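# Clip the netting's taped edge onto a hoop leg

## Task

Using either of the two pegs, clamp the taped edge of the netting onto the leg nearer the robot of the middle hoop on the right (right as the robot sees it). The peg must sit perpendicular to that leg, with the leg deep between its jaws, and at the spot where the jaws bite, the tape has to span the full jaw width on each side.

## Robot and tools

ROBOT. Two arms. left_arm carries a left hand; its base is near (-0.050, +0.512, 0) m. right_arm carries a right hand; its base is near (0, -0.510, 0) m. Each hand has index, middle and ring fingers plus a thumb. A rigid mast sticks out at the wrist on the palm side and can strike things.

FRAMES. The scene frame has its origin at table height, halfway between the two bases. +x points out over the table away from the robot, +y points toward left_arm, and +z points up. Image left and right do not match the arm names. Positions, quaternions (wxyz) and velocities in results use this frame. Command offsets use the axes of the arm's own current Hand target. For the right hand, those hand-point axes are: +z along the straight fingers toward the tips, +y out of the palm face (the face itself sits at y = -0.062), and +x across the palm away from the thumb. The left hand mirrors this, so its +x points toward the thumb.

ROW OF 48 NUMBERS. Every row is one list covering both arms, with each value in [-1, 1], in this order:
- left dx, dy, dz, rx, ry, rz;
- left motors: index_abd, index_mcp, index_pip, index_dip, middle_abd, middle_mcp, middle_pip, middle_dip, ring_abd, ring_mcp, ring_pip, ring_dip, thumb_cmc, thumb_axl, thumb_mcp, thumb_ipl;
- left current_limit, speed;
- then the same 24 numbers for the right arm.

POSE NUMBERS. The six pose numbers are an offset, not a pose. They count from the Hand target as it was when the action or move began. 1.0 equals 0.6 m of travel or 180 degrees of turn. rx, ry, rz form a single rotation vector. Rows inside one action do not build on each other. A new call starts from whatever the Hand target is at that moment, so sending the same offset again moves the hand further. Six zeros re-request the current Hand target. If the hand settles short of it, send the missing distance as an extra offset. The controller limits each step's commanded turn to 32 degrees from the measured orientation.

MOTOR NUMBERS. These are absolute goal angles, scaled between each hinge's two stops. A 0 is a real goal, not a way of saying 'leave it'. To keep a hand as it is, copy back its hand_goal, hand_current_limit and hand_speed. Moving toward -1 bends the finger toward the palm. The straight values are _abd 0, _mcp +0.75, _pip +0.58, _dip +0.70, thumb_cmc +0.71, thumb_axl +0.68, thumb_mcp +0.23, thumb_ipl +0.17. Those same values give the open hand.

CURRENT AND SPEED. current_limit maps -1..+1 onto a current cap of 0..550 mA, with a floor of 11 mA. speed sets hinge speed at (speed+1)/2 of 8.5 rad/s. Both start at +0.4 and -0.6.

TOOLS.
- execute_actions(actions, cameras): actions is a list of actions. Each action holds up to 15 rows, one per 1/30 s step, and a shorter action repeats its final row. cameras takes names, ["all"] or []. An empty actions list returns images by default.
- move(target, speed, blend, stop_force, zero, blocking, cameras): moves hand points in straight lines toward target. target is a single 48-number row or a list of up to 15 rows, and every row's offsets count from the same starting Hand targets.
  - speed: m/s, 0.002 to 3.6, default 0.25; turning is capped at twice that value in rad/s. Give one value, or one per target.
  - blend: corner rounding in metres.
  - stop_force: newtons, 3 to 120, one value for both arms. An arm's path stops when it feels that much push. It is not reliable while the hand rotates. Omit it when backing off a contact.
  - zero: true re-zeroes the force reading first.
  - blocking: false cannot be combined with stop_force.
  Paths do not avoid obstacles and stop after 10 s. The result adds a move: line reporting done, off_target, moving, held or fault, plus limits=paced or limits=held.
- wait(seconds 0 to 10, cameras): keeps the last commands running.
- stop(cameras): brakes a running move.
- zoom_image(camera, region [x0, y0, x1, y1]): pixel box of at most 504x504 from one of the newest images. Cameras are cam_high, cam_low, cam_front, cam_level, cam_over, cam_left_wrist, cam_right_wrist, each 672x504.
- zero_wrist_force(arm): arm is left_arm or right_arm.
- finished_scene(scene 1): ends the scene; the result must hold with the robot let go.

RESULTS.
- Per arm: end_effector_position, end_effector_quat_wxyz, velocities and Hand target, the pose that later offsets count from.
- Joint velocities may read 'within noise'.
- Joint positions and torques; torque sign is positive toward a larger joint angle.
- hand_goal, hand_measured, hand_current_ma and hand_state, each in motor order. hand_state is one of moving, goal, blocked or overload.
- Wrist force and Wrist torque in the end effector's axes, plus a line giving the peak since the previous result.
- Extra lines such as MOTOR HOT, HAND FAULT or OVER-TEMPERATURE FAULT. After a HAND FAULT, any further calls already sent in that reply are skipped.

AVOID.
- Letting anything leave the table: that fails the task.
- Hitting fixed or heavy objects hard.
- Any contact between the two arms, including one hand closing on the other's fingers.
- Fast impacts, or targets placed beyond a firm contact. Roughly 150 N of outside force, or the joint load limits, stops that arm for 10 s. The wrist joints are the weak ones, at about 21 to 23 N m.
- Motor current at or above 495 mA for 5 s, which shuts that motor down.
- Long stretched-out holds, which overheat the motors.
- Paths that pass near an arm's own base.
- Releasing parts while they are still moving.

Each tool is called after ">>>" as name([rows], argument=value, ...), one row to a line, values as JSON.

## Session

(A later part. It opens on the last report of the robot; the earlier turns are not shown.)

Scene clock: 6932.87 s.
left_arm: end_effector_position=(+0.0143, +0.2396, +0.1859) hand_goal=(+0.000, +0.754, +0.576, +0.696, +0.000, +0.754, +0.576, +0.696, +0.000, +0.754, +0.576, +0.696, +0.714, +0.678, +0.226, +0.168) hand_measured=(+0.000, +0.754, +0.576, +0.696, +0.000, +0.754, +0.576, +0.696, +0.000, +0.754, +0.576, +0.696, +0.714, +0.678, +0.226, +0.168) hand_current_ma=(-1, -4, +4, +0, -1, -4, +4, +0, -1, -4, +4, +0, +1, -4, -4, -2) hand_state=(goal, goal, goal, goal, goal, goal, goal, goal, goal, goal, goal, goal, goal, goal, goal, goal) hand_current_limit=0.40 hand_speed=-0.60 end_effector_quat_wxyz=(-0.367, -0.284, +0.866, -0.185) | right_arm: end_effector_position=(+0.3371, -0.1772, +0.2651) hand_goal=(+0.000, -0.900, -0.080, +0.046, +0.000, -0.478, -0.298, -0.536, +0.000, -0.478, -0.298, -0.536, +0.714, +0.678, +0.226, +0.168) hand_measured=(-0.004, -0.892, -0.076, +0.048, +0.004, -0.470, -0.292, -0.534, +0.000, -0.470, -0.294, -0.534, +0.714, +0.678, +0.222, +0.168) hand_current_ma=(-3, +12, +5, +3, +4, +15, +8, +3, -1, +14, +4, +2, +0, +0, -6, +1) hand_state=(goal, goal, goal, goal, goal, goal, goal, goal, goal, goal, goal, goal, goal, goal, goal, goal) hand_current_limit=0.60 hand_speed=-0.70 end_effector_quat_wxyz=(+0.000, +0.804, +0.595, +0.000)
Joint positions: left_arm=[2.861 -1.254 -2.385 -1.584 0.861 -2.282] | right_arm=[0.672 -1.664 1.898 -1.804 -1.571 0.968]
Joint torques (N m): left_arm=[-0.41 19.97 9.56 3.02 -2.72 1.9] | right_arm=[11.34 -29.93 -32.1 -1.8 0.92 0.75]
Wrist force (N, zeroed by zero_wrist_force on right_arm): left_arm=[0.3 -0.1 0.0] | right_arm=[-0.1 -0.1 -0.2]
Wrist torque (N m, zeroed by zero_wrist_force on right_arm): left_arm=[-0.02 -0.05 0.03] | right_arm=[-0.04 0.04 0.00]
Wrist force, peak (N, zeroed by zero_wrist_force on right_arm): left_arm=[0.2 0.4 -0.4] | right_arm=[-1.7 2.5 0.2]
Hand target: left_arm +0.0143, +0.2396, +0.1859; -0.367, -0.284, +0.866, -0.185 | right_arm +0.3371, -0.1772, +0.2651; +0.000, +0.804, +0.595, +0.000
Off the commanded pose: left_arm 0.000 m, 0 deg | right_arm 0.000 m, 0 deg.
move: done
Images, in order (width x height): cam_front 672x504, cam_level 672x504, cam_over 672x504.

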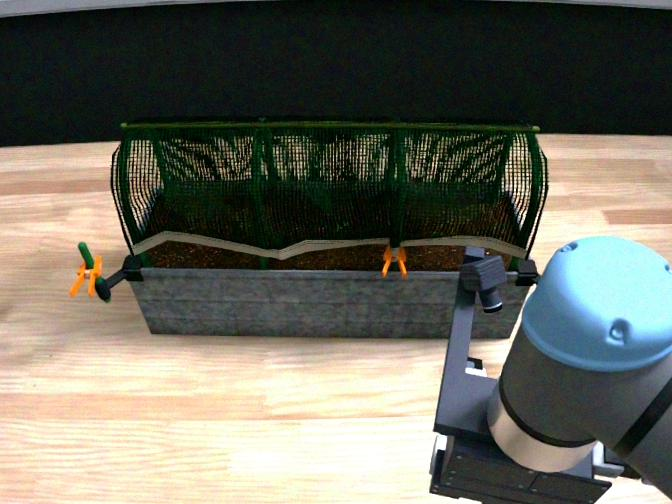

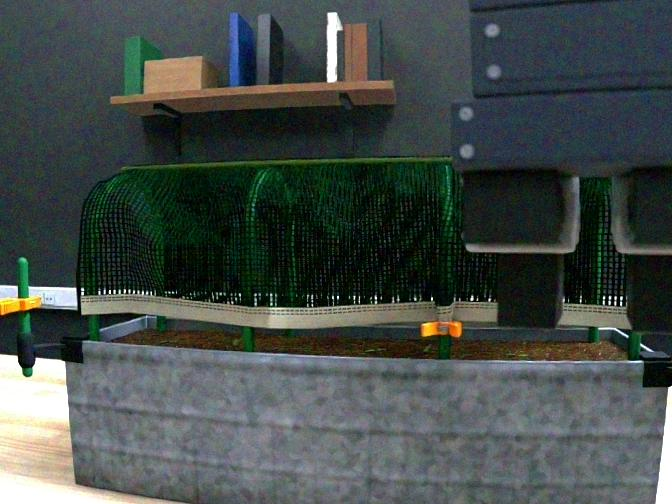

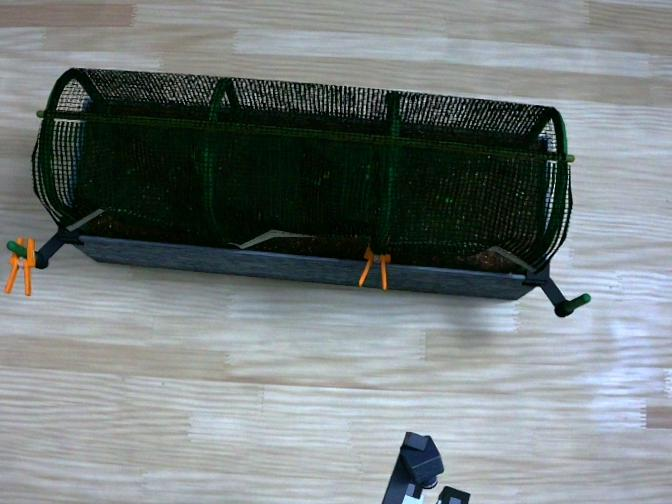

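>>> move(target=[0,0,0,0,0,0,0,0.754,0.576,0.696,0,0.754,0.576,0.696,0,0.754,0.576,0.696,0.714,0.678,0.226,0.168,0.4,-0.6, 0,0,0,0,0,-0.0778,0,-0.9,-0.08,0.046,0,-0.479,-0.299,-0.536,0,-0.479,-0.299,-0.536,0.714,0.678,0.226,0.168,0.6,-0.7], speed=0.25)

>>> move(target=[0,0,0,0,0,0,0,0.754,0.576,0.696,0,0.754,0.576,0.696,0,0.754,0.576,0.696,0.714,0.678,0.226,0.168,0.4,-0.6, 0,0,0,-0.2130,-0.2130,-0.4664,0,-0.9,-0.08,0.046,0,-0.479,-0.299,-0.536,0,-0.479,-0.299,-0.536,0.714,0.678,0.226,0.168,0.6,-0.7], speed=0.6)

>>> move(target=[0,0,0,0,0,0,0,0.754,0.576,0.696,0,0.754,0.576,0.696,0,0.754,0.576,0.696,0.714,0.678,0.226,0.168,0.4,-0.6, -0.0903,0.0697,0.3192,0,0,0,0,-0.9,-0.08,0.046,0,-0.479,-0.299,-0.536,0,-0.479,-0.299,-0.536,0.714,0.678,0.226,0.168,0.6,-0.7], speed=0.15, cameras=["cam_right_wrist", "cam_level", "cam_over"])

>>> zoom_image(camera="cam_right_wrist", region=[500, 40, 672, 200])

Scene clock: 6948.43 s.
left_arm: end_effector_position=(+0.0143, +0.2396, +0.1859) hand_goal=(+0.000, +0.754, +0.576, +0.696, +0.000, +0.754, +0.576, +0.696, +0.000, +0.754, +0.576, +0.696, +0.714, +0.678, +0.226, +0.168) hand_measured=(+0.000, +0.754, +0.576, +0.696, +0.000, +0.754, +0.576, +0.696, +0.000, +0.754, +0.576, +0.696, +0.714, +0.678, +0.226, +0.168) hand_current_ma=(-1, -4, +4, +0, -1, -4, +4, +0, -1, -4, +4, +0, +1, -4, -4, -2) hand_state=(goal, goal, goal, goal, goal, goal, goal, goal, goal, goal, goal, goal, goal, goal, goal, goal) hand_current_limit=0.40 hand_speed=-0.60 end_effector_quat_wxyz=(-0.367, -0.284, +0.866, -0.185) | right_arm: end_effector_position=(+0.3371, -0.1773, +0.2651) hand_goal=(+0.000, -0.900, -0.080, +0.046, +0.000, -0.478, -0.298, -0.536, +0.000, -0.478, -0.298, -0.536, +0.714, +0.678, +0.226, +0.168) hand_measured=(-0.004, -0.892, -0.076, +0.048, +0.004, -0.470, -0.292, -0.534, +0.000, -0.470, -0.294, -0.534, +0.714, +0.678, +0.222, +0.168) hand_current_ma=(-3, +12, +5, +3, +4, +15, +8, +3, -1, +14, +4, +2, +0, +0, -6, +1) hand_state=(goal, goal, goal, goal, goal, goal, goal, goal, goal, goal, goal, goal, goal, goal, goal, goal) hand_current_limit=0.60 hand_speed=-0.70 end_effector_quat_wxyz=(+0.000, +0.725, +0.688, +0.000)
Joint positions: left_arm=[2.861 -1.254 -2.385 -1.584 0.861 -2.282] | right_arm=[0.649 -1.718 1.945 -1.797 -1.571 0.701]
Joint torques (N m): left_arm=[-0.62 20.62 11.1 2.78 -2.72 1.94] | right_arm=[11.6 -6.4 -32.17 -3.59 0.67 -1.57]
Wrist force (N, zeroed by zero_wrist_force on right_arm): left_arm=[0.2 -0.1 0.0] | right_arm=[0.0 -0.1 0.0]
Wrist torque (N m, zeroed by zero_wrist_force on right_arm): left_arm=[-0.03 -0.03 0.02] | right_arm=[-0.04 0.02 0.15]
Wrist force, peak (N, zeroed by zero_wrist_force on right_arm): left_arm=[0.4 0.2 -0.3] | right_arm=[0.4 0.1 -0.4]
Hand target: left_arm +0.0143, +0.2396, +0.1859; -0.367, -0.284, +0.866, -0.185 | right_arm +0.3371, -0.1772, +0.2651; +0.000, +0.725, +0.689, +0.000
Off the commanded pose: left_arm 0.000 m, 0 deg | right_arm 0.000 m, 0 deg.
move: done

Scene clock: 6950.53 s.
left_arm: end_effector_position=(+0.0143, +0.2396, +0.1859) hand_goal=(+0.000, +0.754, +0.576, +0.696, +0.000, +0.754, +0.576, +0.696, +0.000, +0.754, +0.576, +0.696, +0.714, +0.678, +0.226, +0.168) hand_measured=(+0.000, +0.754, +0.576, +0.696, +0.000, +0.754, +0.576, +0.696, +0.000, +0.754, +0.576, +0.696, +0.714, +0.678, +0.226, +0.168) hand_current_ma=(-1, -4, +4, +0, -1, -4, +4, +0, -1, -4, +4, +0, +1, -4, -4, -2) hand_state=(goal, goal, goal, goal, goal, goal, goal, goal, goal, goal, goal, goal, goal, goal, goal, goal) hand_current_limit=0.40 hand_speed=-0.60 end_effector_quat_wxyz=(-0.367, -0.284, +0.866, -0.185) | right_arm: end_effector_position=(+0.3371, -0.1773, +0.2650) hand_goal=(+0.000, -0.900, -0.080, +0.046, +0.000, -0.478, -0.298, -0.536, +0.000, -0.478, -0.298, -0.536, +0.714, +0.678, +0.226, +0.168) hand_measured=(-0.002, -0.892, -0.078, +0.048, +0.002, -0.470, -0.294, -0.534, +0.000, -0.470, -0.296, -0.534, +0.714, +0.678, +0.222, +0.168) hand_current_ma=(-3, +12, +3, +3, +1, +15, +6, +3, -1, +15, +4, +2, +0, +0, -6, +0) hand_state=(goal, goal, goal, goal, goal, goal, goal, goal, goal, goal, goal, goal, goal, goal, goal, goal) hand_current_limit=0.60 hand_speed=-0.70 end_effector_quat_wxyz=(+0.415, +0.024, +0.909, -0.011)
Joint positions: left_arm=[2.861 -1.254 -2.385 -1.584 0.861 -2.282] | right_arm=[0.59 -1.858 2.514 -2.972 -2.04 -1.116]
Joint torques (N m): left_arm=[-0.65 20.13 10.9 3.01 -2.66 2.01] | right_arm=[6.17 -16.68 -28.24 -5.02 0.35 -1.18]
Wrist force (N, zeroed by zero_wrist_force on right_arm): left_arm=[-0.2 -0.1 -0.1] | right_arm=[-0.7 -1.2 0.5]
Wrist torque (N m, zeroed by zero_wrist_force on right_arm): left_arm=[-0.01 0.01 -0.01] | right_arm=[-0.40 -0.13 -0.40]
Wrist force, peak (N, zeroed by zero_wrist_force on right_arm): left_arm=[-0.1 0.4 -0.3] | right_arm=[-2.1 2.2 -0.2]
Hand target: left_arm +0.0143, +0.2396, +0.1859; -0.367, -0.284, +0.866, -0.185 | right_arm +0.3371, -0.1772, +0.2651; +0.415, +0.024, +0.909, -0.011
Off the commanded pose: left_arm 0.000 m, 0 deg | right_arm 0.000 m, 0 deg.
move: done

Scene clock: 6952.33 s.
left_arm: end_effector_position=(+0.0143, +0.2396, +0.1859) hand_goal=(+0.000, +0.754, +0.576, +0.696, +0.000, +0.754, +0.576, +0.696, +0.000, +0.754, +0.576, +0.696, +0.714, +0.678, +0.226, +0.168) hand_measured=(+0.000, +0.754, +0.576, +0.696, +0.000, +0.754, +0.576, +0.696, +0.000, +0.754, +0.576, +0.696, +0.714, +0.678, +0.226, +0.168) hand_current_ma=(-1, -4, +4, +0, -1, -4, +4, +0, -1, -4, +4, +0, +1, -4, -4, -2) hand_state=(goal, goal, goal, goal, goal, goal, goal, goal, goal, goal, goal, goal, goal, goal, goal, goal) hand_current_limit=0.40 hand_speed=-0.60 end_effector_quat_wxyz=(-0.367, -0.284, +0.866, -0.185) | right_arm: end_effector_position=(+0.5192, -0.1449, +0.1806) hand_goal=(+0.000, -0.900, -0.080, +0.046, +0.000, -0.478, -0.298, -0.536, +0.000, -0.478, -0.298, -0.536, +0.714, +0.678, +0.226, +0.168) hand_measured=(-0.002, -0.892, -0.078, +0.048, +0.000, -0.470, -0.294, -0.534, +0.000, -0.470, -0.296, -0.534, +0.714, +0.678, +0.222, +0.168) hand_current_ma=(-3, +12, +3, +3, +1, +15, +5, +3, -1, +15, +4, +2, +0, +0, -6, +0) hand_state=(goal, goal, goal, goal, goal, goal, goal, goal, goal, goal, goal, goal, goal, goal, goal, goal) hand_current_limit=0.60 hand_speed=-0.70 end_effector_quat_wxyz=(+0.415, +0.024, +0.909, -0.011)
Joint positions: left_arm=[2.861 -1.254 -2.385 -1.584 0.861 -2.282] | right_arm=[0.415 -1.266 2.244 -3.349 -1.918 -1.252]
Joint torques (N m): left_arm=[-1.21 19.41 9.23 3.09 -2.72 1.98] | right_arm=[11.29 -23.98 -9.6 -1.37 -1.49 1.51]
Wrist force (N, zeroed by zero_wrist_force on right_arm): left_arm=[-0.1 -0.1 -0.1] | right_arm=[-0.6 -1.0 0.4]
Wrist torque (N m, zeroed by zero_wrist_force on right_arm): left_arm=[-0.02 0.00 0.00] | right_arm=[-0.38 -0.14 -0.47]
Wrist force, peak (N, zeroed by zero_wrist_force on right_arm): left_arm=[0.3 0.4 -0.5] | right_arm=[-1.3 -2.1 -0.9]
Hand target: left_arm +0.0143, +0.2396, +0.1859; -0.367, -0.284, +0.866, -0.185 | right_arm +0.5192, -0.1448, +0.1805; +0.415, +0.024, +0.909, -0.011
Off the commanded pose: left_arm 0.000 m, 0 deg | right_arm 0.000 m, 0 deg.
move: done
Images, in order (width x height): cam_level 672x504, cam_over 672x504, cam_right_wrist 672x504.

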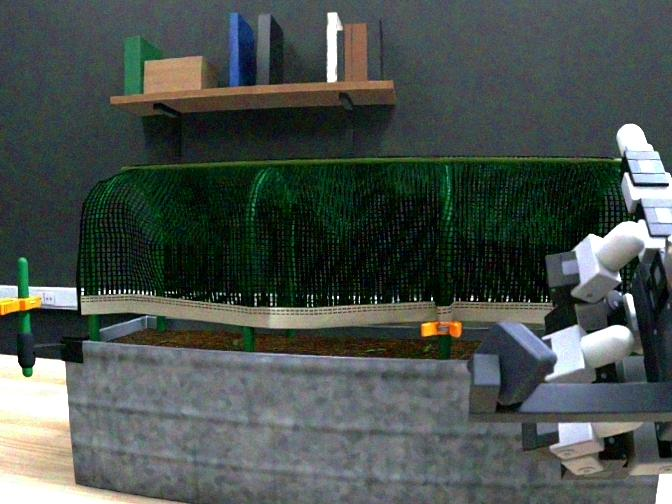

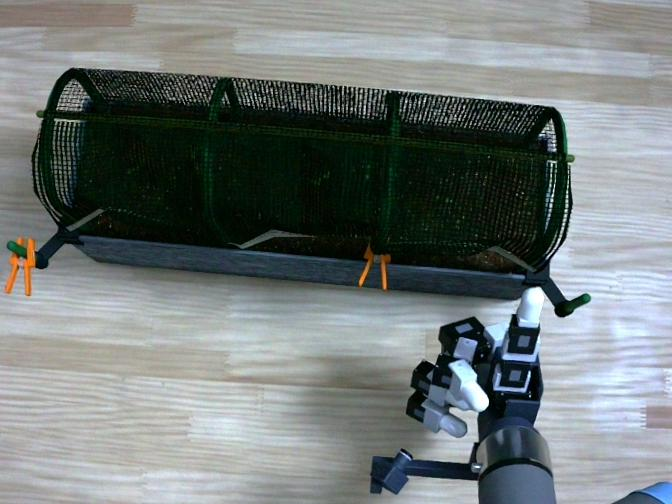

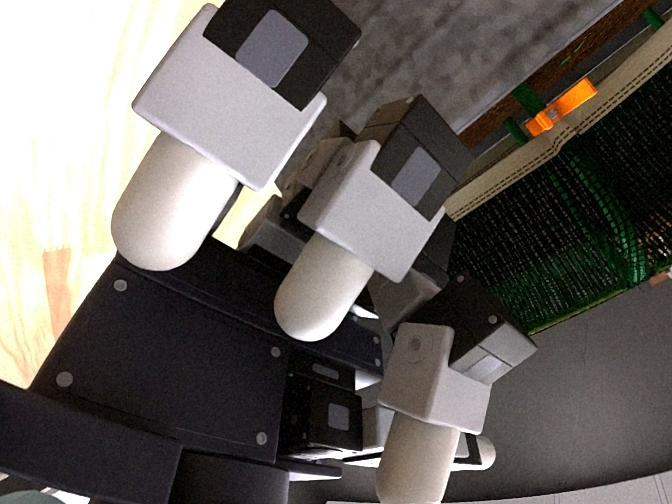

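Scaled by 2.930 from the camera's 672x504 image, which has a finer 960x720 frame.

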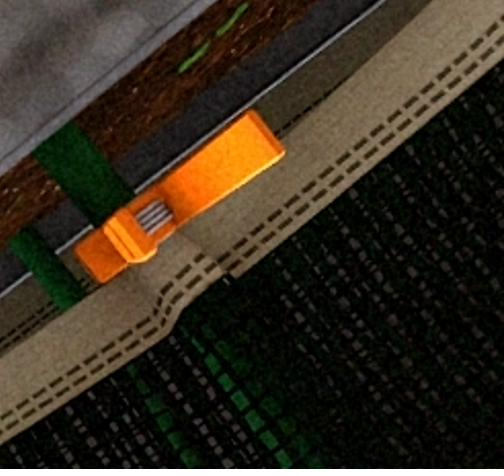

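>>> zoom_image(camera="cam_right_wrist", region=[510, 65, 610, 150])

>>> move(target=[0,0,0,0,0,0,0,0.754,0.576,0.696,0,0.754,0.576,0.696,0,0.754,0.576,0.696,0.714,0.678,0.226,0.168,0.4,-0.6, 0.0918,0.0655,0.0787,0,0,0,0,-0.9,-0.08,0.046,0,-0.479,-0.299,-0.536,0,-0.479,-0.299,-0.536,0.714,0.678,0.226,0.168,0.6,-0.7], speed=0.15, cameras=["cam_right_wrist"])

>>> zoom_image(camera="cam_right_wrist", region=[500, 190, 650, 320])

>>> zoom_image(camera="cam_right_wrist", region=[535, 220, 625, 300])

Scaled by 5.040 from the camera's 672x504 image, which has a finer 960x720 frame.

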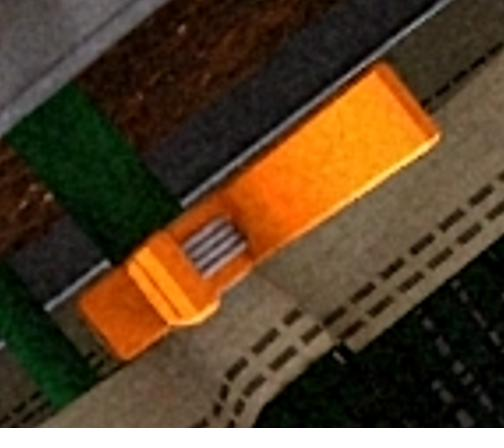

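Scene clock: 6971.43 s.
left_arm: end_effector_position=(+0.0143, +0.2396, +0.1859) hand_goal=(+0.000, +0.754, +0.576, +0.696, +0.000, +0.754, +0.576, +0.696, +0.000, +0.754, +0.576, +0.696, +0.714, +0.678, +0.226, +0.168) hand_measured=(+0.000, +0.754, +0.576, +0.696, +0.000, +0.754, +0.576, +0.696, +0.000, +0.754, +0.576, +0.696, +0.714, +0.678, +0.226, +0.168) hand_current_ma=(-1, -4, +4, +0, -1, -4, +4, +0, -1, -4, +4, +0, +1, -4, -4, -2) hand_state=(goal, goal, goal, goal, goal, goal, goal, goal, goal, goal, goal, goal, goal, goal, goal, goal) hand_current_limit=0.40 hand_speed=-0.60 end_effector_quat_wxyz=(-0.367, -0.284, +0.866, -0.185) | right_arm: end_effector_position=(+0.5208, -0.1055, +0.1081) hand_goal=(+0.000, -0.900, -0.080, +0.046, +0.000, -0.478, -0.298, -0.536, +0.000, -0.478, -0.298, -0.536, +0.714, +0.678, +0.226, +0.168) hand_measured=(-0.002, -0.892, -0.078, +0.048, +0.000, -0.470, -0.294, -0.534, +0.000, -0.470, -0.296, -0.534, +0.714, +0.678, +0.222, +0.168) hand_current_ma=(-3, +12, +3, +3, +0, +15, +5, +3, -1, +14, +4, +2, +0, +0, -6, +0) hand_state=(goal, goal, goal, goal, goal, goal, goal, goal, goal, goal, goal, goal, goal, goal, goal, goal) hand_current_limit=0.60 hand_speed=-0.70 end_effector_quat_wxyz=(+0.415, +0.023, +0.909, -0.011)
Joint positions: left_arm=[2.861 -1.254 -2.385 -1.584 0.861 -2.282] | right_arm=[0.496 -1.042 2.192 -3.499 -1.975 -1.191]
Joint torques (N m): left_arm=[-0.36 21.17 11.45 3.06 -2.79 1.91] | right_arm=[-8.52 -26.51 0.42 -2.65 0.64 -0.81]
Wrist force (N, zeroed by zero_wrist_force on right_arm): left_arm=[0.4 0.0 -0.1] | right_arm=[-0.4 -1.1 0.5]
Wrist torque (N m, zeroed by zero_wrist_force on right_arm): left_arm=[0.00 -0.06 0.03] | right_arm=[-0.38 -0.17 -0.34]
Wrist force, peak (N, zeroed by zero_wrist_force on right_arm): left_arm=[0.6 0.3 0.2] | right_arm=[-2.0 -4.0 1.2]
Hand target: left_arm +0.0143, +0.2396, +0.1859; -0.367, -0.284, +0.866, -0.185 | right_arm +0.5208, -0.1055, +0.1080; +0.415, +0.024, +0.909, -0.011
Off the commanded pose: left_arm 0.000 m, 0 deg | right_arm 0.000 m, 0 deg.
move: done
Images, in order (width x height): cam_right_wrist 672x504.

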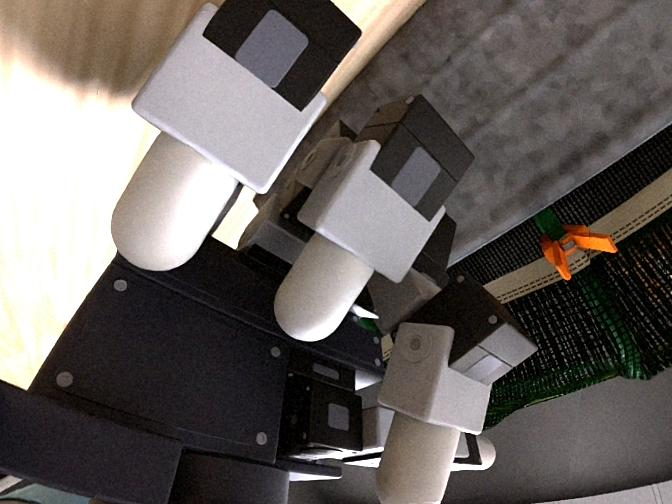

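Scaled by 3.360 from the camera's 672x504 image, which has a finer 960x720 frame.

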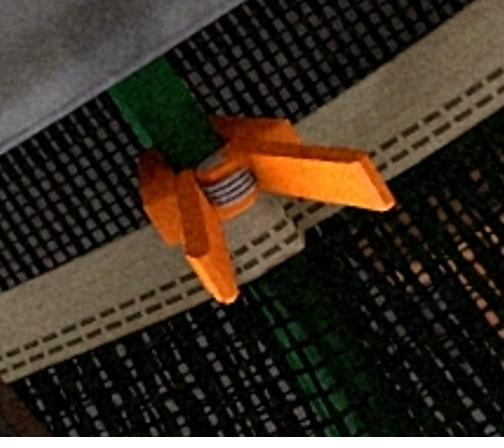

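Scaled by 5.600 from the camera's 672x504 image, which has a finer 960x720 frame.

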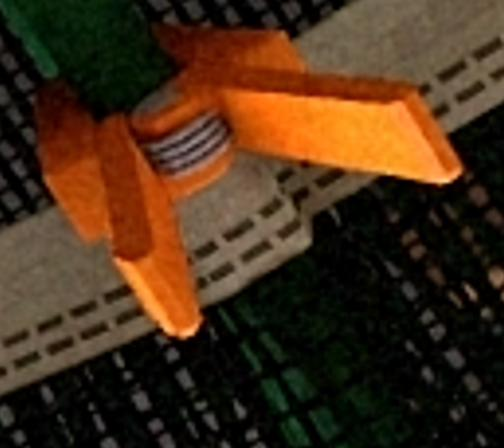

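>>> zoom_image(camera="cam_right_wrist", region=[536, 222, 592, 268])

Scaled by 9.000 from the camera's 672x504 image, which has a finer 960x720 frame.

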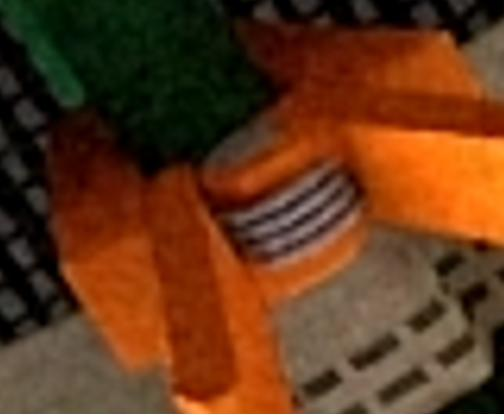

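>>> move(target=[0,0,0,0,0,0,0,0.754,0.576,0.696,0,0.754,0.576,0.696,0,0.754,0.576,0.696,0.714,0.678,0.226,0.168,0.4,-0.6, -0.0918,-0.0655,-0.0787,0,0,0,0,-0.9,-0.08,0.046,0,-0.479,-0.299,-0.536,0,-0.479,-0.299,-0.536,0.714,0.678,0.226,0.168,0.6,-0.7], speed=0.15, cameras=["cam_right_wrist"])

>>> zoom_image(camera="cam_right_wrist", region=[520, 70, 570, 140])

>>> zoom_image(camera="cam_right_wrist", region=[560, 50, 640, 120])

Scene clock: 7129.17 s.
left_arm: end_effector_position=(+0.0143, +0.2396, +0.1859) hand_goal=(+0.000, +0.754, +0.576, +0.696, +0.000, +0.754, +0.576, +0.696, +0.000, +0.754, +0.576, +0.696, +0.714, +0.678, +0.226, +0.168) hand_measured=(+0.000, +0.754, +0.576, +0.696, +0.000, +0.754, +0.576, +0.696, +0.000, +0.754, +0.576, +0.696, +0.714, +0.678, +0.226, +0.168) hand_current_ma=(-1, -4, +4, +0, -1, -4, +4, +0, -1, -4, +4, +0, +1, -4, -4, -2) hand_state=(goal, goal, goal, goal, goal, goal, goal, goal, goal, goal, goal, goal, goal, goal, goal, goal) hand_current_limit=0.40 hand_speed=-0.60 end_effector_quat_wxyz=(-0.367, -0.284, +0.866, -0.185) | right_arm: end_effector_position=(+0.5192, -0.1448, +0.1804) hand_goal=(+0.000, -0.900, -0.080, +0.046, +0.000, -0.478, -0.298, -0.536, +0.000, -0.478, -0.298, -0.536, +0.714, +0.678, +0.226, +0.168) hand_measured=(-0.002, -0.892, -0.078, +0.048, +0.000, -0.470, -0.294, -0.534, +0.000, -0.470, -0.296, -0.534, +0.714, +0.678, +0.222, +0.168) hand_current_ma=(-3, +12, +3, +3, +0, +15, +5, +3, -1, +14, +4, +2, +0, +0, -6, +0) hand_state=(goal, goal, goal, goal, goal, goal, goal, goal, goal, goal, goal, goal, goal, goal, goal, goal) hand_current_limit=0.60 hand_speed=-0.70 end_effector_quat_wxyz=(+0.415, +0.024, +0.909, -0.011)
Joint positions: left_arm=[2.861 -1.254 -2.385 -1.584 0.861 -2.282] | right_arm=[0.415 -1.265 2.244 -3.35 -1.918 -1.252]
Joint torques (N m): left_arm=[-0.57 20.26 10.07 3.12 -2.95 2.11] | right_arm=[9.78 -35.42 -22.02 -3.66 -1.09 0.95]
Wrist force (N, zeroed by zero_wrist_force on right_arm): left_arm=[0.1 0.1 -0.2] | right_arm=[-0.6 -0.8 0.5]
Wrist torque (N m, zeroed by zero_wrist_force on right_arm): left_arm=[0.01 -0.01 0.00] | right_arm=[-0.36 -0.15 -0.50]
Wrist force, peak (N, zeroed by zero_wrist_force on right_arm): left_arm=[0.1 0.4 -0.1] | right_arm=[-1.7 -1.7 -0.5]
Hand target: left_arm +0.0143, +0.2396, +0.1859; -0.367, -0.284, +0.866, -0.185 | right_arm +0.5192, -0.1448, +0.1805; +0.415, +0.024, +0.909, -0.011
Off the commanded pose: left_arm 0.000 m, 0 deg | right_arm 0.000 m, 0 deg.
move: done
Images, in order (width x height): cam_right_wrist 672x504.

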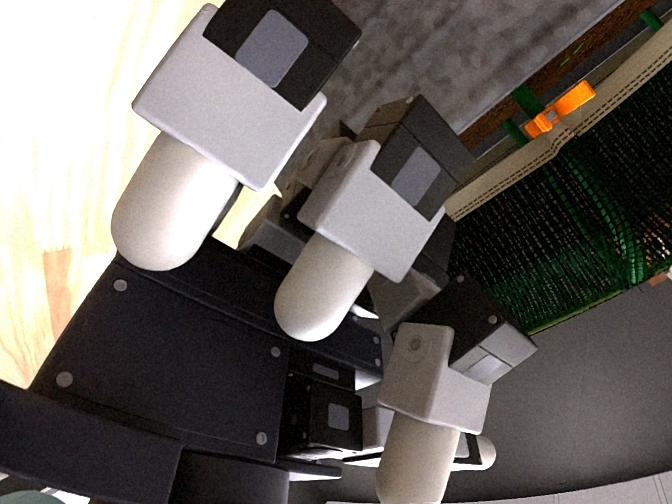

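Scaled by 7.200 from the camera's 672x504 image, which has a finer 960x720 frame.

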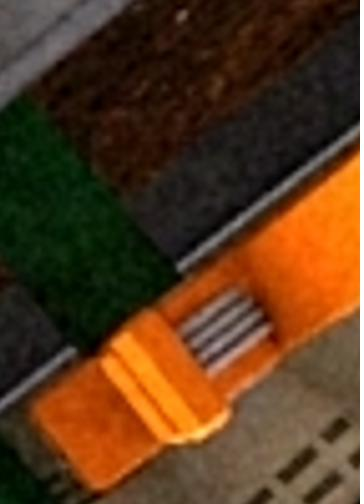

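Scaled by 6.300 from the camera's 672x504 image, which has a finer 960x720 frame.

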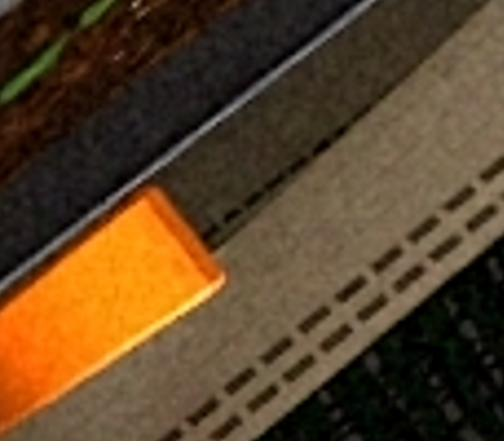

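>>> move(target=[0,0,0,0,0,0,0,0.754,0.576,0.696,0,0.754,0.576,0.696,0,0.754,0.576,0.696,0.714,0.678,0.226,0.168,0.4,-0.6, 0.0903,-0.0697,-0.3192,0,0,0,0,-0.9,-0.08,0.046,0,-0.479,-0.299,-0.536,0,-0.479,-0.299,-0.536,0.714,0.678,0.226,0.168,0.6,-0.7], speed=0.2)

>>> move(target=[0,0,0,0,0,0,0,0.754,0.576,0.696,0,0.754,0.576,0.696,0,0.754,0.576,0.696,0.714,0.678,0.226,0.168,0.4,-0.6, 0,0,0,0.2130,0.2130,0.4664,0,-0.9,-0.08,0.046,0,-0.479,-0.299,-0.536,0,-0.479,-0.299,-0.536,0.714,0.678,0.226,0.168,0.6,-0.7], speed=0.6)

>>> move(target=[0,0,0,0,0,0,0,0.754,0.576,0.696,0,0.754,0.576,0.696,0,0.754,0.576,0.696,0.714,0.678,0.226,0.168,0.4,-0.6, 0,0,0,0,0,0.0278,0.13,-1,1,0.826,-0.13,-1,1,0.826,0,-0.479,-0.299,-0.536,0.714,0.678,0.226,0.168,0.6,-0.7], speed=0.25)

Scene clock: 7172.57 s.
left_arm: end_effector_position=(+0.0143, +0.2396, +0.1859) hand_goal=(+0.000, +0.754, +0.576, +0.696, +0.000, +0.754, +0.576, +0.696, +0.000, +0.754, +0.576, +0.696, +0.714, +0.678, +0.226, +0.168) hand_measured=(+0.000, +0.754, +0.576, +0.696, +0.000, +0.754, +0.576, +0.696, +0.000, +0.754, +0.576, +0.696, +0.714, +0.678, +0.226, +0.168) hand_current_ma=(-1, -4, +4, +0, -1, -4, +4, +0, -1, -4, +4, +0, +1, -4, -4, -2) hand_state=(goal, goal, goal, goal, goal, goal, goal, goal, goal, goal, goal, goal, goal, goal, goal, goal) hand_current_limit=0.40 hand_speed=-0.60 end_effector_quat_wxyz=(-0.367, -0.284, +0.866, -0.185) | right_arm: end_effector_position=(+0.3371, -0.1772, +0.2651) hand_goal=(+0.000, -0.900, -0.080, +0.046, +0.000, -0.478, -0.298, -0.536, +0.000, -0.478, -0.298, -0.536, +0.714, +0.678, +0.226, +0.168) hand_measured=(-0.002, -0.892, -0.078, +0.048, +0.000, -0.470, -0.294, -0.534, +0.000, -0.470, -0.296, -0.534, +0.714, +0.678, +0.222, +0.168) hand_current_ma=(-3, +12, +3, +3, +0, +14, +5, +3, -1, +13, +4, +2, +0, +0, -6, +0) hand_state=(goal, goal, goal, goal, goal, goal, goal, goal, goal, goal, goal, goal, goal, goal, goal, goal) hand_current_limit=0.60 hand_speed=-0.70 end_effector_quat_wxyz=(+0.415, +0.023, +0.909, -0.011)
Joint positions: left_arm=[2.861 -1.254 -2.385 -1.584 0.861 -2.282] | right_arm=[0.59 -1.858 2.514 -2.973 -2.04 -1.116]
Joint torques (N m): left_arm=[-0.22 20.13 11.73 3.06 -2.72 1.88] | right_arm=[-6.39 -17 -25.33 -2.37 0.08 -0.3]
Wrist force (N, zeroed by zero_wrist_force on right_arm): left_arm=[0.0 0.2 -0.4] | right_arm=[-0.6 -1.0 0.4]
Wrist torque (N m, zeroed by zero_wrist_force on right_arm): left_arm=[0.05 -0.02 0.01] | right_arm=[-0.37 -0.14 -0.36]
Wrist force, peak (N, zeroed by zero_wrist_force on right_arm): left_arm=[0.2 0.4 -0.5] | right_arm=[-2.0 -3.3 2.3]
Hand target: left_arm +0.0143, +0.2396, +0.1859; -0.367, -0.284, +0.866, -0.185 | right_arm +0.3371, -0.1772, +0.2651; +0.415, +0.024, +0.909, -0.011
Off the commanded pose: left_arm 0.000 m, 0 deg | right_arm 0.000 m, 0 deg.
move: done

Scene clock: 7174.63 s.
left_arm: end_effector_position=(+0.0143, +0.2396, +0.1859) hand_goal=(+0.000, +0.754, +0.576, +0.696, +0.000, +0.754, +0.576, +0.696, +0.000, +0.754, +0.576, +0.696, +0.714, +0.678, +0.226, +0.168) hand_measured=(+0.000, +0.754, +0.576, +0.696, +0.000, +0.754, +0.576, +0.696, +0.000, +0.754, +0.576, +0.696, +0.714, +0.678, +0.226, +0.168) hand_current_ma=(-1, -4, +4, +0, -1, -4, +4, +0, -1, -4, +4, +0, +1, -4, -4, -2) hand_state=(goal, goal, goal, goal, goal, goal, goal, goal, goal, goal, goal, goal, goal, goal, goal, goal) hand_current_limit=0.40 hand_speed=-0.60 end_effector_quat_wxyz=(-0.367, -0.284, +0.866, -0.185) | right_arm: end_effector_position=(+0.3372, -0.1772, +0.2651) hand_goal=(+0.000, -0.900, -0.080, +0.046, +0.000, -0.478, -0.298, -0.536, +0.000, -0.478, -0.298, -0.536, +0.714, +0.678, +0.226, +0.168) hand_measured=(-0.002, -0.892, -0.078, +0.048, +0.000, -0.470, -0.294, -0.534, +0.000, -0.470, -0.296, -0.534, +0.714, +0.678, +0.222, +0.168) hand_current_ma=(-3, +12, +3, +3, +0, +14, +5, +3, -1, +13, +4, +2, +0, +0, -6, +0) hand_state=(goal, goal, goal, goal, goal, goal, goal, goal, goal, goal, goal, goal, goal, goal, goal, goal) hand_current_limit=0.60 hand_speed=-0.70 end_effector_quat_wxyz=(+0.000, +0.725, +0.689, +0.000)
Joint positions: left_arm=[2.861 -1.254 -2.385 -1.584 0.861 -2.282] | right_arm=[0.649 -1.718 1.945 -1.797 -1.571 0.7]
Joint torques (N m): left_arm=[-0.05 19.62 10.84 3.06 -2.9 2.06] | right_arm=[10.37 -25.65 -9.65 -4.68 1.05 1.22]
Wrist force (N, zeroed by zero_wrist_force on right_arm): left_arm=[0.2 -0.1 -0.1] | right_arm=[-0.1 -0.1 -0.2]
Wrist torque (N m, zeroed by zero_wrist_force on right_arm): left_arm=[-0.01 -0.04 0.03] | right_arm=[-0.03 0.03 -0.02]
Wrist force, peak (N, zeroed by zero_wrist_force on right_arm): left_arm=[0.1 0.3 -0.4] | right_arm=[-1.0 -2.3 1.6]
Hand target: left_arm +0.0143, +0.2396, +0.1859; -0.367, -0.284, +0.866, -0.185 | right_arm +0.3371, -0.1772, +0.2651; +0.000, +0.725, +0.689, +0.000
Off the commanded pose: left_arm 0.000 m, 0 deg | right_arm 0.000 m, 0 deg.
move: done

Scene clock: 7176.20 s.
left_arm: end_effector_position=(+0.0143, +0.2396, +0.1859) hand_goal=(+0.000, +0.754, +0.576, +0.696, +0.000, +0.754, +0.576, +0.696, +0.000, +0.754, +0.576, +0.696, +0.714, +0.678, +0.226, +0.168) hand_measured=(+0.000, +0.754, +0.576, +0.696, +0.000, +0.754, +0.576, +0.696, +0.000, +0.754, +0.576, +0.696, +0.714, +0.678, +0.226, +0.168) hand_current_ma=(-1, -4, +4, +0, -1, -4, +4, +0, -1, -4, +4, +0, +1, -4, -4, -2) hand_state=(goal, goal, goal, goal, goal, goal, goal, goal, goal, goal, goal, goal, goal, goal, goal, goal) hand_current_limit=0.40 hand_speed=-0.60 end_effector_quat_wxyz=(-0.367, -0.284, +0.866, -0.185) | right_arm: end_effector_position=(+0.3371, -0.1772, +0.2651) hand_goal=(+0.130, -1.000, +1.000, +0.826, -0.130, -1.000, +1.000, +0.826, +0.000, -0.478, -0.298, -0.536, +0.714, +0.678, +0.226, +0.168) hand_measured=(+0.128, -0.982, +1.000, +0.824, -0.126, -0.980, +1.000, +0.824, +0.000, -0.470, -0.296, -0.534, +0.714, +0.678, +0.222, +0.168) hand_current_ma=(-3, +39, +0, -3, +3, +48, +0, -3, -1, +13, +4, +2, +0, +0, -6, +0) hand_state=(goal, goal, goal, goal, goal, blocked, goal, goal, goal, goal, goal, goal, goal, goal, goal, goal) hand_current_limit=0.60 hand_speed=-0.70 end_effector_quat_wxyz=(+0.000, +0.755, +0.656, +0.000)
Joint positions: left_arm=[2.861 -1.254 -2.385 -1.584 0.861 -2.282] | right_arm=[0.658 -1.699 1.928 -1.8 -1.571 0.797]
Joint torques (N m): left_arm=[-0.03 20.4 9.89 3.23 -2.54 1.79] | right_arm=[-7.41 -27.33 -9.9 -1.85 -0.66 1.35]
Wrist force (N, zeroed by zero_wrist_force on right_arm): left_arm=[0.0 0.1 -0.1] | right_arm=[-0.1 0.0 -0.4]
Wrist torque (N m, zeroed by zero_wrist_force on right_arm): left_arm=[0.01 0.00 0.00] | right_arm=[0.01 0.04 -0.01]
Wrist force, peak (N, zeroed by zero_wrist_force on right_arm): left_arm=[-0.1 0.0 -0.4] | right_arm=[0.0 -0.4 -0.5]
Hand target: left_arm +0.0143, +0.2396, +0.1859; -0.367, -0.284, +0.866, -0.185 | right_arm +0.3371, -0.1772, +0.2651; +0.000, +0.755, +0.656, +0.000
Off the commanded pose: left_arm 0.000 m, 0 deg | right_arm 0.000 m, 0 deg.
move: done

>>> move(target=[0,0,0,0,0,0,0,0.754,0.576,0.696,0,0.754,0.576,0.696,0,0.754,0.576,0.696,0.714,0.678,0.226,0.168,0.4,-0.6, 0.2287,0.2310,0.1985,0,0,0,0.13,-1,1,0.826,-0.13,-1,1,0.826,0,-0.479,-0.299,-0.536,0.714,0.678,0.226,0.168,0.6,-0.7], speed=0.15)

>>> move(target=[0,0,0,0,0,0,0,0.754,0.576,0.696,0,0.754,0.576,0.696,0,0.754,0.576,0.696,0.714,0.678,0.226,0.168,0.4,-0.6, 0,0.0800,0,0,0,0,0.13,-1,1,0.826,-0.13,-1,1,0.826,0,-0.479,-0.299,-0.536,0.714,0.678,0.226,0.168,0.6,-0.7], speed=0.04, stop_force=6, cameras=["cam_over"])

>>> zoom_image(camera="cam_over", region=[330, 230, 430, 330])

Scene clock: 7198.27 s.
left_arm: end_effector_position=(+0.0143, +0.2396, +0.1859) hand_goal=(+0.000, +0.754, +0.576, +0.696, +0.000, +0.754, +0.576, +0.696, +0.000, +0.754, +0.576, +0.696, +0.714, +0.678, +0.226, +0.168) hand_measured=(+0.000, +0.754, +0.576, +0.696, +0.000, +0.754, +0.576, +0.696, +0.000, +0.754, +0.576, +0.696, +0.714, +0.678, +0.226, +0.168) hand_current_ma=(-1, -4, +4, +0, -1, -4, +4, +0, -1, -4, +4, +0, +1, -4, -4, -2) hand_state=(goal, goal, goal, goal, goal, goal, goal, goal, goal, goal, goal, goal, goal, goal, goal, goal) hand_current_limit=0.40 hand_speed=-0.60 end_effector_quat_wxyz=(-0.367, -0.284, +0.866, -0.185) | right_arm: end_effector_position=(+0.4933, -0.0606, +0.1459) hand_goal=(+0.130, -1.000, +1.000, +0.826, -0.130, -1.000, +1.000, +0.826, +0.000, -0.478, -0.298, -0.536, +0.714, +0.678, +0.226, +0.168) hand_measured=(+0.128, -0.982, +1.000, +0.824, -0.128, -0.980, +1.000, +0.824, +0.000, -0.470, -0.296, -0.534, +0.714, +0.678, +0.222, +0.168) hand_current_ma=(-2, +39, +0, -3, +3, +48, +0, -3, -1, +13, +4, +2, +0, +0, -6, +0) hand_state=(goal, goal, goal, goal, goal, blocked, goal, goal, goal, goal, goal, goal, goal, goal, goal, goal) hand_current_limit=0.60 hand_speed=-0.70 end_effector_quat_wxyz=(+0.000, +0.755, +0.656, +0.000)
Joint positions: left_arm=[2.861 -1.254 -2.385 -1.584 0.861 -2.282] | right_arm=[0.653 -1.156 1.621 -2.035 -1.571 0.792]
Joint torques (N m): left_arm=[-0.74 20.18 11.04 3.26 -2.71 1.73] | right_arm=[-2.58 -36.31 -13.12 -1.12 -0.48 1.38]
Wrist force (N, zeroed by zero_wrist_force on right_arm): left_arm=[0.1 0.0 -0.2] | right_arm=[-0.1 -0.1 -0.3]
Wrist torque (N m, zeroed by zero_wrist_force on right_arm): left_arm=[0.02 -0.02 0.02] | right_arm=[0.00 0.04 0.00]
Wrist force, peak (N, zeroed by zero_wrist_force on right_arm): left_arm=[0.0 0.5 -0.2] | right_arm=[-0.8 -1.1 -1.1]
Hand target: left_arm +0.0143, +0.2396, +0.1859; -0.367, -0.284, +0.866, -0.185 | right_arm +0.4933, -0.0606, +0.1459; +0.000, +0.755, +0.656, +0.000
Off the commanded pose: left_arm 0.000 m, 0 deg | right_arm 0.000 m, 0 deg.
move: done

Scene clock: 7200.53 s.
left_arm: end_effector_position=(+0.0143, +0.2396, +0.1859) hand_goal=(+0.000, +0.754, +0.576, +0.696, +0.000, +0.754, +0.576, +0.696, +0.000, +0.754, +0.576, +0.696, +0.714, +0.678, +0.226, +0.168) hand_measured=(+0.000, +0.754, +0.576, +0.696, +0.000, +0.754, +0.576, +0.696, +0.000, +0.754, +0.576, +0.696, +0.714, +0.678, +0.226, +0.168) hand_current_ma=(-1, -4, +4, +0, -1, -4, +4, +0, -1, -4, +4, +0, +1, -4, -4, -2) hand_state=(goal, goal, goal, goal, goal, goal, goal, goal, goal, goal, goal, goal, goal, goal, goal, goal) hand_current_limit=0.40 hand_speed=-0.60 end_effector_quat_wxyz=(-0.367, -0.284, +0.866, -0.185) | right_arm: end_effector_position=(+0.5409, -0.0672, +0.1459) hand_goal=(+0.130, -1.000, +1.000, +0.826, -0.130, -1.000, +1.000, +0.826, +0.000, -0.478, -0.298, -0.536, +0.714, +0.678, +0.226, +0.168) hand_measured=(+0.128, -0.982, +1.000, +0.824, -0.128, -0.980, +1.000, +0.824, +0.000, -0.470, -0.296, -0.534, +0.714, +0.678, +0.222, +0.168) hand_current_ma=(-2, +39, +0, -3, +3, +48, +0, -3, -1, +13, +4, +2, +0, +0, -6, +0) hand_state=(goal, goal, goal, goal, goal, blocked, goal, goal, goal, goal, goal, goal, goal, goal, goal, goal) hand_current_limit=0.60 hand_speed=-0.70 end_effector_quat_wxyz=(+0.000, +0.755, +0.656, +0.000)
Joint positions: left_arm=[2.861 -1.254 -2.385 -1.584 0.861 -2.282] | right_arm=[0.601 -1.098 1.532 -2.005 -1.571 0.74]
Joint torques (N m): left_arm=[-0.75 18.83 11.38 3.18 -2.62 2] | right_arm=[11.05 -55.03 -8.77 -4.66 -0.77 1.39]
Wrist force (N, zeroed by zero_wrist_force on right_arm): left_arm=[0.2 0.1 -0.3] | right_arm=[-0.1 0.1 0.0]
Wrist torque (N m, zeroed by zero_wrist_force on right_arm): left_arm=[0.02 -0.03 0.01] | right_arm=[-0.01 0.03 0.16]
Wrist force, peak (N, zeroed by zero_wrist_force on right_arm): left_arm=[0.1 0.1 -0.5] | right_arm=[-0.5 -0.7 -0.4]
Hand target: left_arm +0.0143, +0.2396, +0.1859; -0.367, -0.284, +0.866, -0.185 | right_arm +0.5409, -0.0672, +0.1459; +0.000, +0.755, +0.656, +0.000
Off the commanded pose: left_arm 0.000 m, 0 deg | right_arm 0.000 m, 0 deg.
move: done
Images, in order (width x height): cam_over 672x504.

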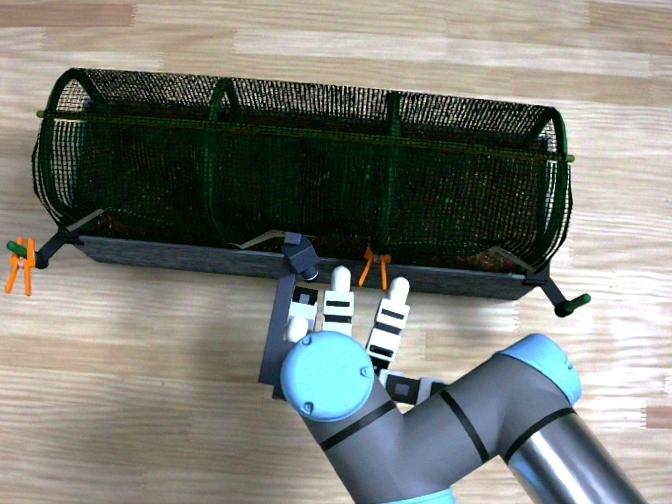

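Scaled by 5.040 from the camera's 672x504 image, which has a finer 960x720 frame.

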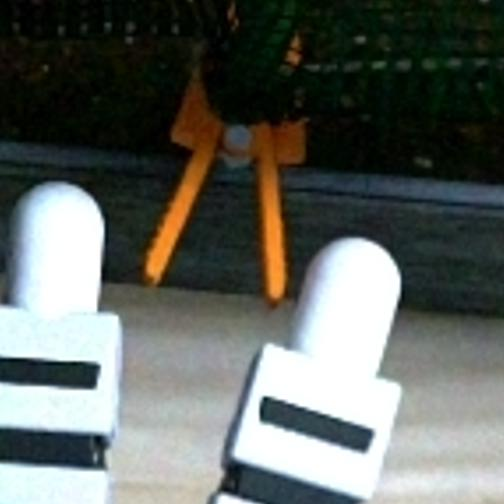

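>>> move(target=[0,0,0,0,0,0,0,0.754,0.576,0.696,0,0.754,0.576,0.696,0,0.754,0.576,0.696,0.714,0.678,0.226,0.168,0.4,-0.6, 0.0055,0.0060,0,0,0,0,0.13,-1,1,0.826,-0.13,-1,1,0.826,0,-0.479,-0.299,-0.536,0.714,0.678,0.226,0.168,0.6,-0.7], speed=0.03, stop_force=6)

>>> move(target=[0,0,0,0,0,0,0,0.754,0.576,0.696,0,0.754,0.576,0.696,0,0.754,0.576,0.696,0.714,0.678,0.226,0.168,0.4,-0.6, 0,0,0,0,0,0,0.02,-1,1,0.826,-0.02,-1,1,0.826,0,-0.479,-0.299,-0.536,0.714,0.678,0.226,0.168,0.6,-0.93], speed=0.02, cameras=["cam_over"])

>>> zoom_image(camera="cam_over", region=[330, 230, 430, 330])

Scene clock: 7212.47 s.
left_arm: end_effector_position=(+0.0143, +0.2396, +0.1859) hand_goal=(+0.000, +0.754, +0.576, +0.696, +0.000, +0.754, +0.576, +0.696, +0.000, +0.754, +0.576, +0.696, +0.714, +0.678, +0.226, +0.168) hand_measured=(+0.000, +0.754, +0.576, +0.696, +0.000, +0.754, +0.576, +0.696, +0.000, +0.754, +0.576, +0.696, +0.714, +0.678, +0.226, +0.168) hand_current_ma=(-1, -4, +4, +0, -1, -4, +4, +0, -1, -4, +4, +0, +1, -4, -4, -2) hand_state=(goal, goal, goal, goal, goal, goal, goal, goal, goal, goal, goal, goal, goal, goal, goal, goal) hand_current_limit=0.40 hand_speed=-0.60 end_effector_quat_wxyz=(-0.367, -0.284, +0.866, -0.185) | right_arm: end_effector_position=(+0.5449, -0.0645, +0.1459) hand_goal=(+0.130, -1.000, +1.000, +0.826, -0.130, -1.000, +1.000, +0.826, +0.000, -0.478, -0.298, -0.536, +0.714, +0.678, +0.226, +0.168) hand_measured=(+0.128, -0.982, +1.000, +0.824, -0.128, -0.980, +1.000, +0.824, +0.000, -0.470, -0.296, -0.534, +0.714, +0.678, +0.222, +0.168) hand_current_ma=(-2, +39, +0, -3, +3, +48, +0, -3, -1, +13, +4, +2, +0, +0, -6, +0) hand_state=(goal, goal, goal, goal, goal, blocked, goal, goal, goal, goal, goal, goal, goal, goal, goal, goal) hand_current_limit=0.60 hand_speed=-0.70 end_effector_quat_wxyz=(+0.000, +0.755, +0.656, +0.000)
Joint positions: left_arm=[2.861 -1.254 -2.385 -1.584 0.861 -2.282] | right_arm=[0.601 -1.087 1.516 -1.999 -1.571 0.74]
Joint torques (N m): left_arm=[0.01 19.24 10.47 3.03 -2.57 1.91] | right_arm=[10 -55.09 -8.41 -3.94 0.83 1.2]
Wrist force (N, zeroed by zero_wrist_force on right_arm): left_arm=[-0.2 0.0 0.3] | right_arm=[-0.1 -0.1 -0.1]
Wrist torque (N m, zeroed by zero_wrist_force on right_arm): left_arm=[-0.04 0.02 -0.01] | right_arm=[-0.02 0.04 0.16]
Wrist force, peak (N, zeroed by zero_wrist_force on right_arm): left_arm=[0.4 0.4 -0.3] | right_arm=[-0.5 -0.3 -0.2]
Hand target: left_arm +0.0143, +0.2396, +0.1859; -0.367, -0.284, +0.866, -0.185 | right_arm +0.5449, -0.0645, +0.1459; +0.000, +0.755, +0.656, +0.000
Off the commanded pose: left_arm 0.000 m, 0 deg | right_arm 0.000 m, 0 deg.
move: done

Scene clock: 7213.07 s.
left_arm: end_effector_position=(+0.0143, +0.2396, +0.1859) hand_goal=(+0.000, +0.754, +0.576, +0.696, +0.000, +0.754, +0.576, +0.696, +0.000, +0.754, +0.576, +0.696, +0.714, +0.678, +0.226, +0.168) hand_measured=(+0.000, +0.754, +0.576, +0.696, +0.000, +0.754, +0.576, +0.696, +0.000, +0.754, +0.576, +0.696, +0.714, +0.678, +0.226, +0.168) hand_current_ma=(-1, -4, +4, +0, -1, -4, +4, +0, -1, -4, +4, +0, +1, -4, -4, -2) hand_state=(goal, goal, goal, goal, goal, goal, goal, goal, goal, goal, goal, goal, goal, goal, goal, goal) hand_current_limit=0.40 hand_speed=-0.60 end_effector_quat_wxyz=(-0.367, -0.284, +0.866, -0.185) | right_arm: end_effector_position=(+0.5449, -0.0645, +0.1459) hand_goal=(+0.020, -1.000, +1.000, +0.826, -0.020, -1.000, +1.000, +0.826, +0.000, -0.478, -0.298, -0.536, +0.714, +0.678, +0.226, +0.168) hand_measured=(+0.048, -0.984, +1.000, +0.824, -0.030, -0.980, +1.000, +0.824, +0.000, -0.470, -0.296, -0.534, +0.714, +0.678, +0.222, +0.168) hand_current_ma=(+57, +37, +0, -3, -15, +48, +0, -3, -1, +13, +4, +2, +0, +0, -6, +0) hand_state=(blocked, goal, goal, goal, goal, blocked, goal, goal, goal, goal, goal, goal, goal, goal, goal, goal) hand_current_limit=0.60 hand_speed=-0.93 end_effector_quat_wxyz=(+0.000, +0.755, +0.656, +0.000)
Joint positions: left_arm=[2.861 -1.254 -2.385 -1.584 0.861 -2.282] | right_arm=[0.601 -1.087 1.516 -1.999 -1.571 0.74]
Joint torques (N m): left_arm=[-0.52 20.01 9.86 3.2 -2.77 2.08] | right_arm=[12.01 -54.74 -7.47 -4.05 0.65 1.3]
Wrist force (N, zeroed by zero_wrist_force on right_arm): left_arm=[0.3 0.0 0.0] | right_arm=[-0.8 -0.8 0.0]
Wrist torque (N m, zeroed by zero_wrist_force on right_arm): left_arm=[0.00 -0.04 0.03] | right_arm=[-0.07 0.07 0.19]
Wrist force, peak (N, zeroed by zero_wrist_force on right_arm): left_arm=[-0.2 0.3 -0.1] | right_arm=[-1.0 -0.8 0.2]
Hand target: left_arm +0.0143, +0.2396, +0.1859; -0.367, -0.284, +0.866, -0.185 | right_arm +0.5449, -0.0645, +0.1459; +0.000, +0.755, +0.656, +0.000
Off the commanded pose: left_arm 0.000 m, 0 deg | right_arm 0.000 m, 0 deg.
move: done
Images, in order (width x height): cam_over 672x504.

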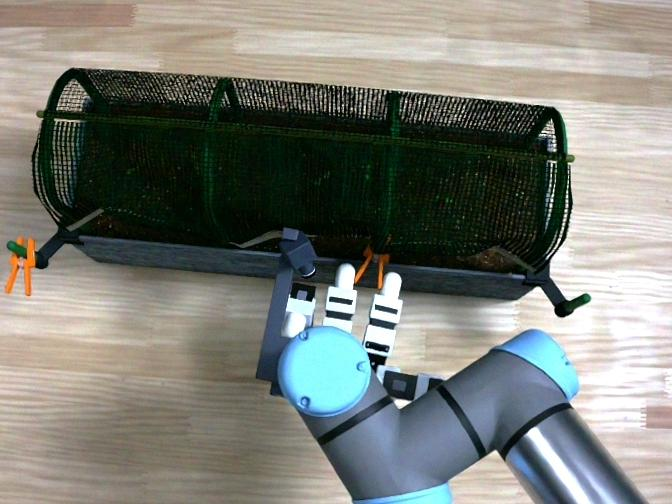

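Scaled by 5.040 from the camera's 672x504 image, which has a finer 960x720 frame.

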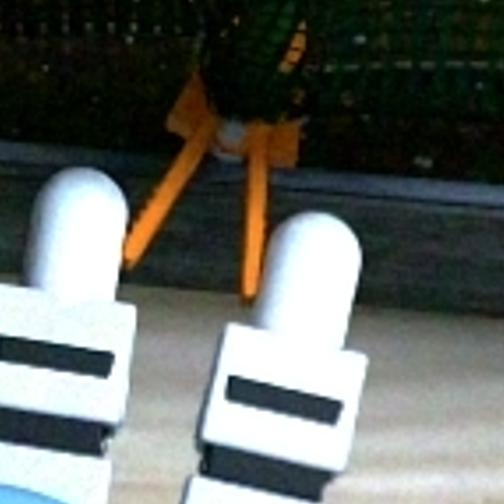

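>>> move(target=[0,0,0,0,0,0,0,0.754,0.576,0.696,0,0.754,0.576,0.696,0,0.754,0.576,0.696,0.714,0.678,0.226,0.168,0.4,-0.6, -0.0062,0,0,0,0,0,0.08,-1,1,0.826,-0.08,-1,1,0.826,0,-0.479,-0.299,-0.536,0.714,0.678,0.226,0.168,0.6,-0.93], speed=0.03)

>>> move(target=[0,0,0,0,0,0,0,0.754,0.576,0.696,0,0.754,0.576,0.696,0,0.754,0.576,0.696,0.714,0.678,0.226,0.168,0.4,-0.6, 0,0,0,0,0,0,-0.06,-1,1,0.826,0.06,-1,1,0.826,0,-0.479,-0.299,-0.536,0.714,0.678,0.226,0.168,0.3,-0.95], speed=0.02, cameras=["cam_over"])

>>> zoom_image(camera="cam_over", region=[330, 230, 430, 330])

Scene clock: 7225.37 s.
left_arm: end_effector_position=(+0.0143, +0.2396, +0.1859) hand_goal=(+0.000, +0.754, +0.576, +0.696, +0.000, +0.754, +0.576, +0.696, +0.000, +0.754, +0.576, +0.696, +0.714, +0.678, +0.226, +0.168) hand_measured=(+0.000, +0.754, +0.576, +0.696, +0.000, +0.754, +0.576, +0.696, +0.000, +0.754, +0.576, +0.696, +0.714, +0.678, +0.226, +0.168) hand_current_ma=(-1, -4, +4, +0, -1, -4, +4, +0, -1, -4, +4, +0, +1, -4, -4, -2) hand_state=(goal, goal, goal, goal, goal, goal, goal, goal, goal, goal, goal, goal, goal, goal, goal, goal) hand_current_limit=0.40 hand_speed=-0.60 end_effector_quat_wxyz=(-0.367, -0.284, +0.866, -0.185) | right_arm: end_effector_position=(+0.5444, -0.0682, +0.1459) hand_goal=(+0.080, -1.000, +1.000, +0.826, -0.080, -1.000, +1.000, +0.826, +0.000, -0.478, -0.298, -0.536, +0.714, +0.678, +0.226, +0.168) hand_measured=(+0.076, -0.984, +1.000, +0.824, -0.076, -0.980, +1.000, +0.824, +0.000, -0.470, -0.296, -0.534, +0.714, +0.678, +0.222, +0.168) hand_current_ma=(-3, +37, +0, -2, +3, +48, +0, -3, -1, +13, +4, +2, +0, +0, -6, +0) hand_state=(goal, goal, goal, goal, goal, blocked, goal, goal, goal, goal, goal, goal, goal, goal, goal, goal) hand_current_limit=0.60 hand_speed=-0.93 end_effector_quat_wxyz=(+0.000, +0.755, +0.656, +0.000)
Joint positions: left_arm=[2.861 -1.254 -2.385 -1.584 0.861 -2.282] | right_arm=[0.596 -1.094 1.527 -2.003 -1.571 0.735]
Joint torques (N m): left_arm=[-0.65 19.2 10.13 2.91 -2.7 1.93] | right_arm=[-1.94 -45.63 -19.54 -3.94 -0.07 -0.66]
Wrist force (N, zeroed by zero_wrist_force on right_arm): left_arm=[-0.1 0.0 0.1] | right_arm=[-0.1 -0.1 0.1]
Wrist torque (N m, zeroed by zero_wrist_force on right_arm): left_arm=[-0.02 0.01 -0.01] | right_arm=[-0.03 0.04 0.15]
Wrist force, peak (N, zeroed by zero_wrist_force on right_arm): left_arm=[-0.2 0.5 -0.1] | right_arm=[-1.1 -0.9 0.0]
Hand target: left_arm +0.0143, +0.2396, +0.1859; -0.367, -0.284, +0.866, -0.185 | right_arm +0.5444, -0.0681, +0.1459; +0.000, +0.755, +0.656, +0.000
Off the commanded pose: left_arm 0.000 m, 0 deg | right_arm 0.000 m, 0 deg.
move: done

Scene clock: 7226.10 s.
left_arm: end_effector_position=(+0.0143, +0.2396, +0.1859) hand_goal=(+0.000, +0.754, +0.576, +0.696, +0.000, +0.754, +0.576, +0.696, +0.000, +0.754, +0.576, +0.696, +0.714, +0.678, +0.226, +0.168) hand_measured=(+0.000, +0.754, +0.576, +0.696, +0.000, +0.754, +0.576, +0.696, +0.000, +0.754, +0.576, +0.696, +0.714, +0.678, +0.226, +0.168) hand_current_ma=(-1, -4, +4, +0, -1, -4, +4, +0, -1, -4, +4, +0, +1, -4, -4, -2) hand_state=(goal, goal, goal, goal, goal, goal, goal, goal, goal, goal, goal, goal, goal, goal, goal, goal) hand_current_limit=0.40 hand_speed=-0.60 end_effector_quat_wxyz=(-0.367, -0.284, +0.866, -0.185) | right_arm: end_effector_position=(+0.5444, -0.0682, +0.1459) hand_goal=(-0.060, -1.000, +1.000, +0.826, +0.060, -1.000, +1.000, +0.826, +0.000, -0.478, -0.298, -0.536, +0.714, +0.678, +0.226, +0.168) hand_measured=(+0.016, -0.984, +1.000, +0.824, -0.046, -0.980, +1.000, +0.824, +0.000, -0.470, -0.296, -0.534, +0.714, +0.678, +0.222, +0.168) hand_current_ma=(+212, +37, +0, -2, -322, +43, +0, -3, -1, +13, +4, +2, +0, +0, -6, +0) hand_state=(moving, goal, goal, goal, moving, goal, goal, goal, goal, goal, goal, goal, goal, goal, goal, goal) hand_current_limit=0.30 hand_speed=-0.95 end_effector_quat_wxyz=(+0.000, +0.755, +0.656, +0.000)
Joint positions: left_arm=[2.861 -1.254 -2.385 -1.584 0.861 -2.282] | right_arm=[0.596 -1.094 1.526 -2.003 -1.571 0.736]
Joint torques (N m): left_arm=[-0.45 20.4 10.99 3.11 -2.67 1.9] | right_arm=[8.08 -27.23 -30 -1.87 -0.17 1.22]
Wrist force (N, zeroed by zero_wrist_force on right_arm): left_arm=[-0.2 0.1 -0.3] | right_arm=[0.5 -0.9 -0.1]
Wrist torque (N m, zeroed by zero_wrist_force on right_arm): left_arm=[0.02 0.01 -0.01] | right_arm=[-0.09 -0.01 0.12]
Wrist force, peak (N, zeroed by zero_wrist_force on right_arm): left_arm=[0.1 0.5 0.0] | right_arm=[0.3 -1.1 0.0]
Hand target: left_arm +0.0143, +0.2396, +0.1859; -0.367, -0.284, +0.866, -0.185 | right_arm +0.5444, -0.0681, +0.1459; +0.000, +0.755, +0.656, +0.000
Off the commanded pose: left_arm 0.000 m, 0 deg | right_arm 0.000 m, 0 deg.
move: done
Images, in order (width x height): cam_over 672x504.

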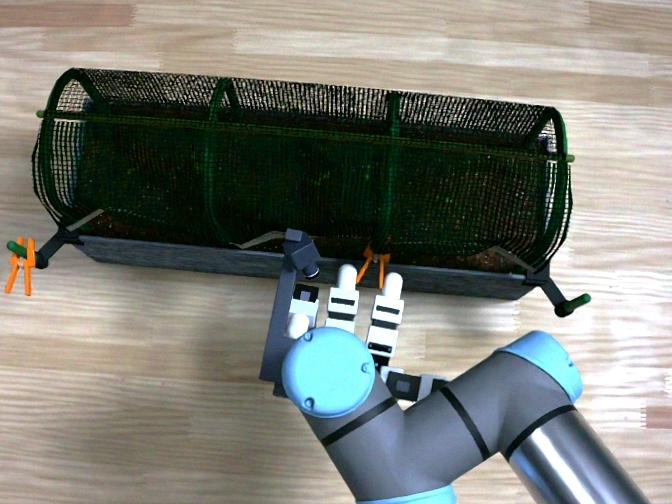

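Scaled by 5.040 from the camera's 672x504 image, which has a finer 960x720 frame.

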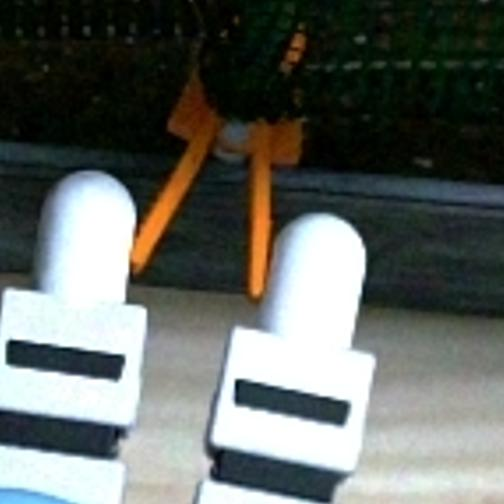

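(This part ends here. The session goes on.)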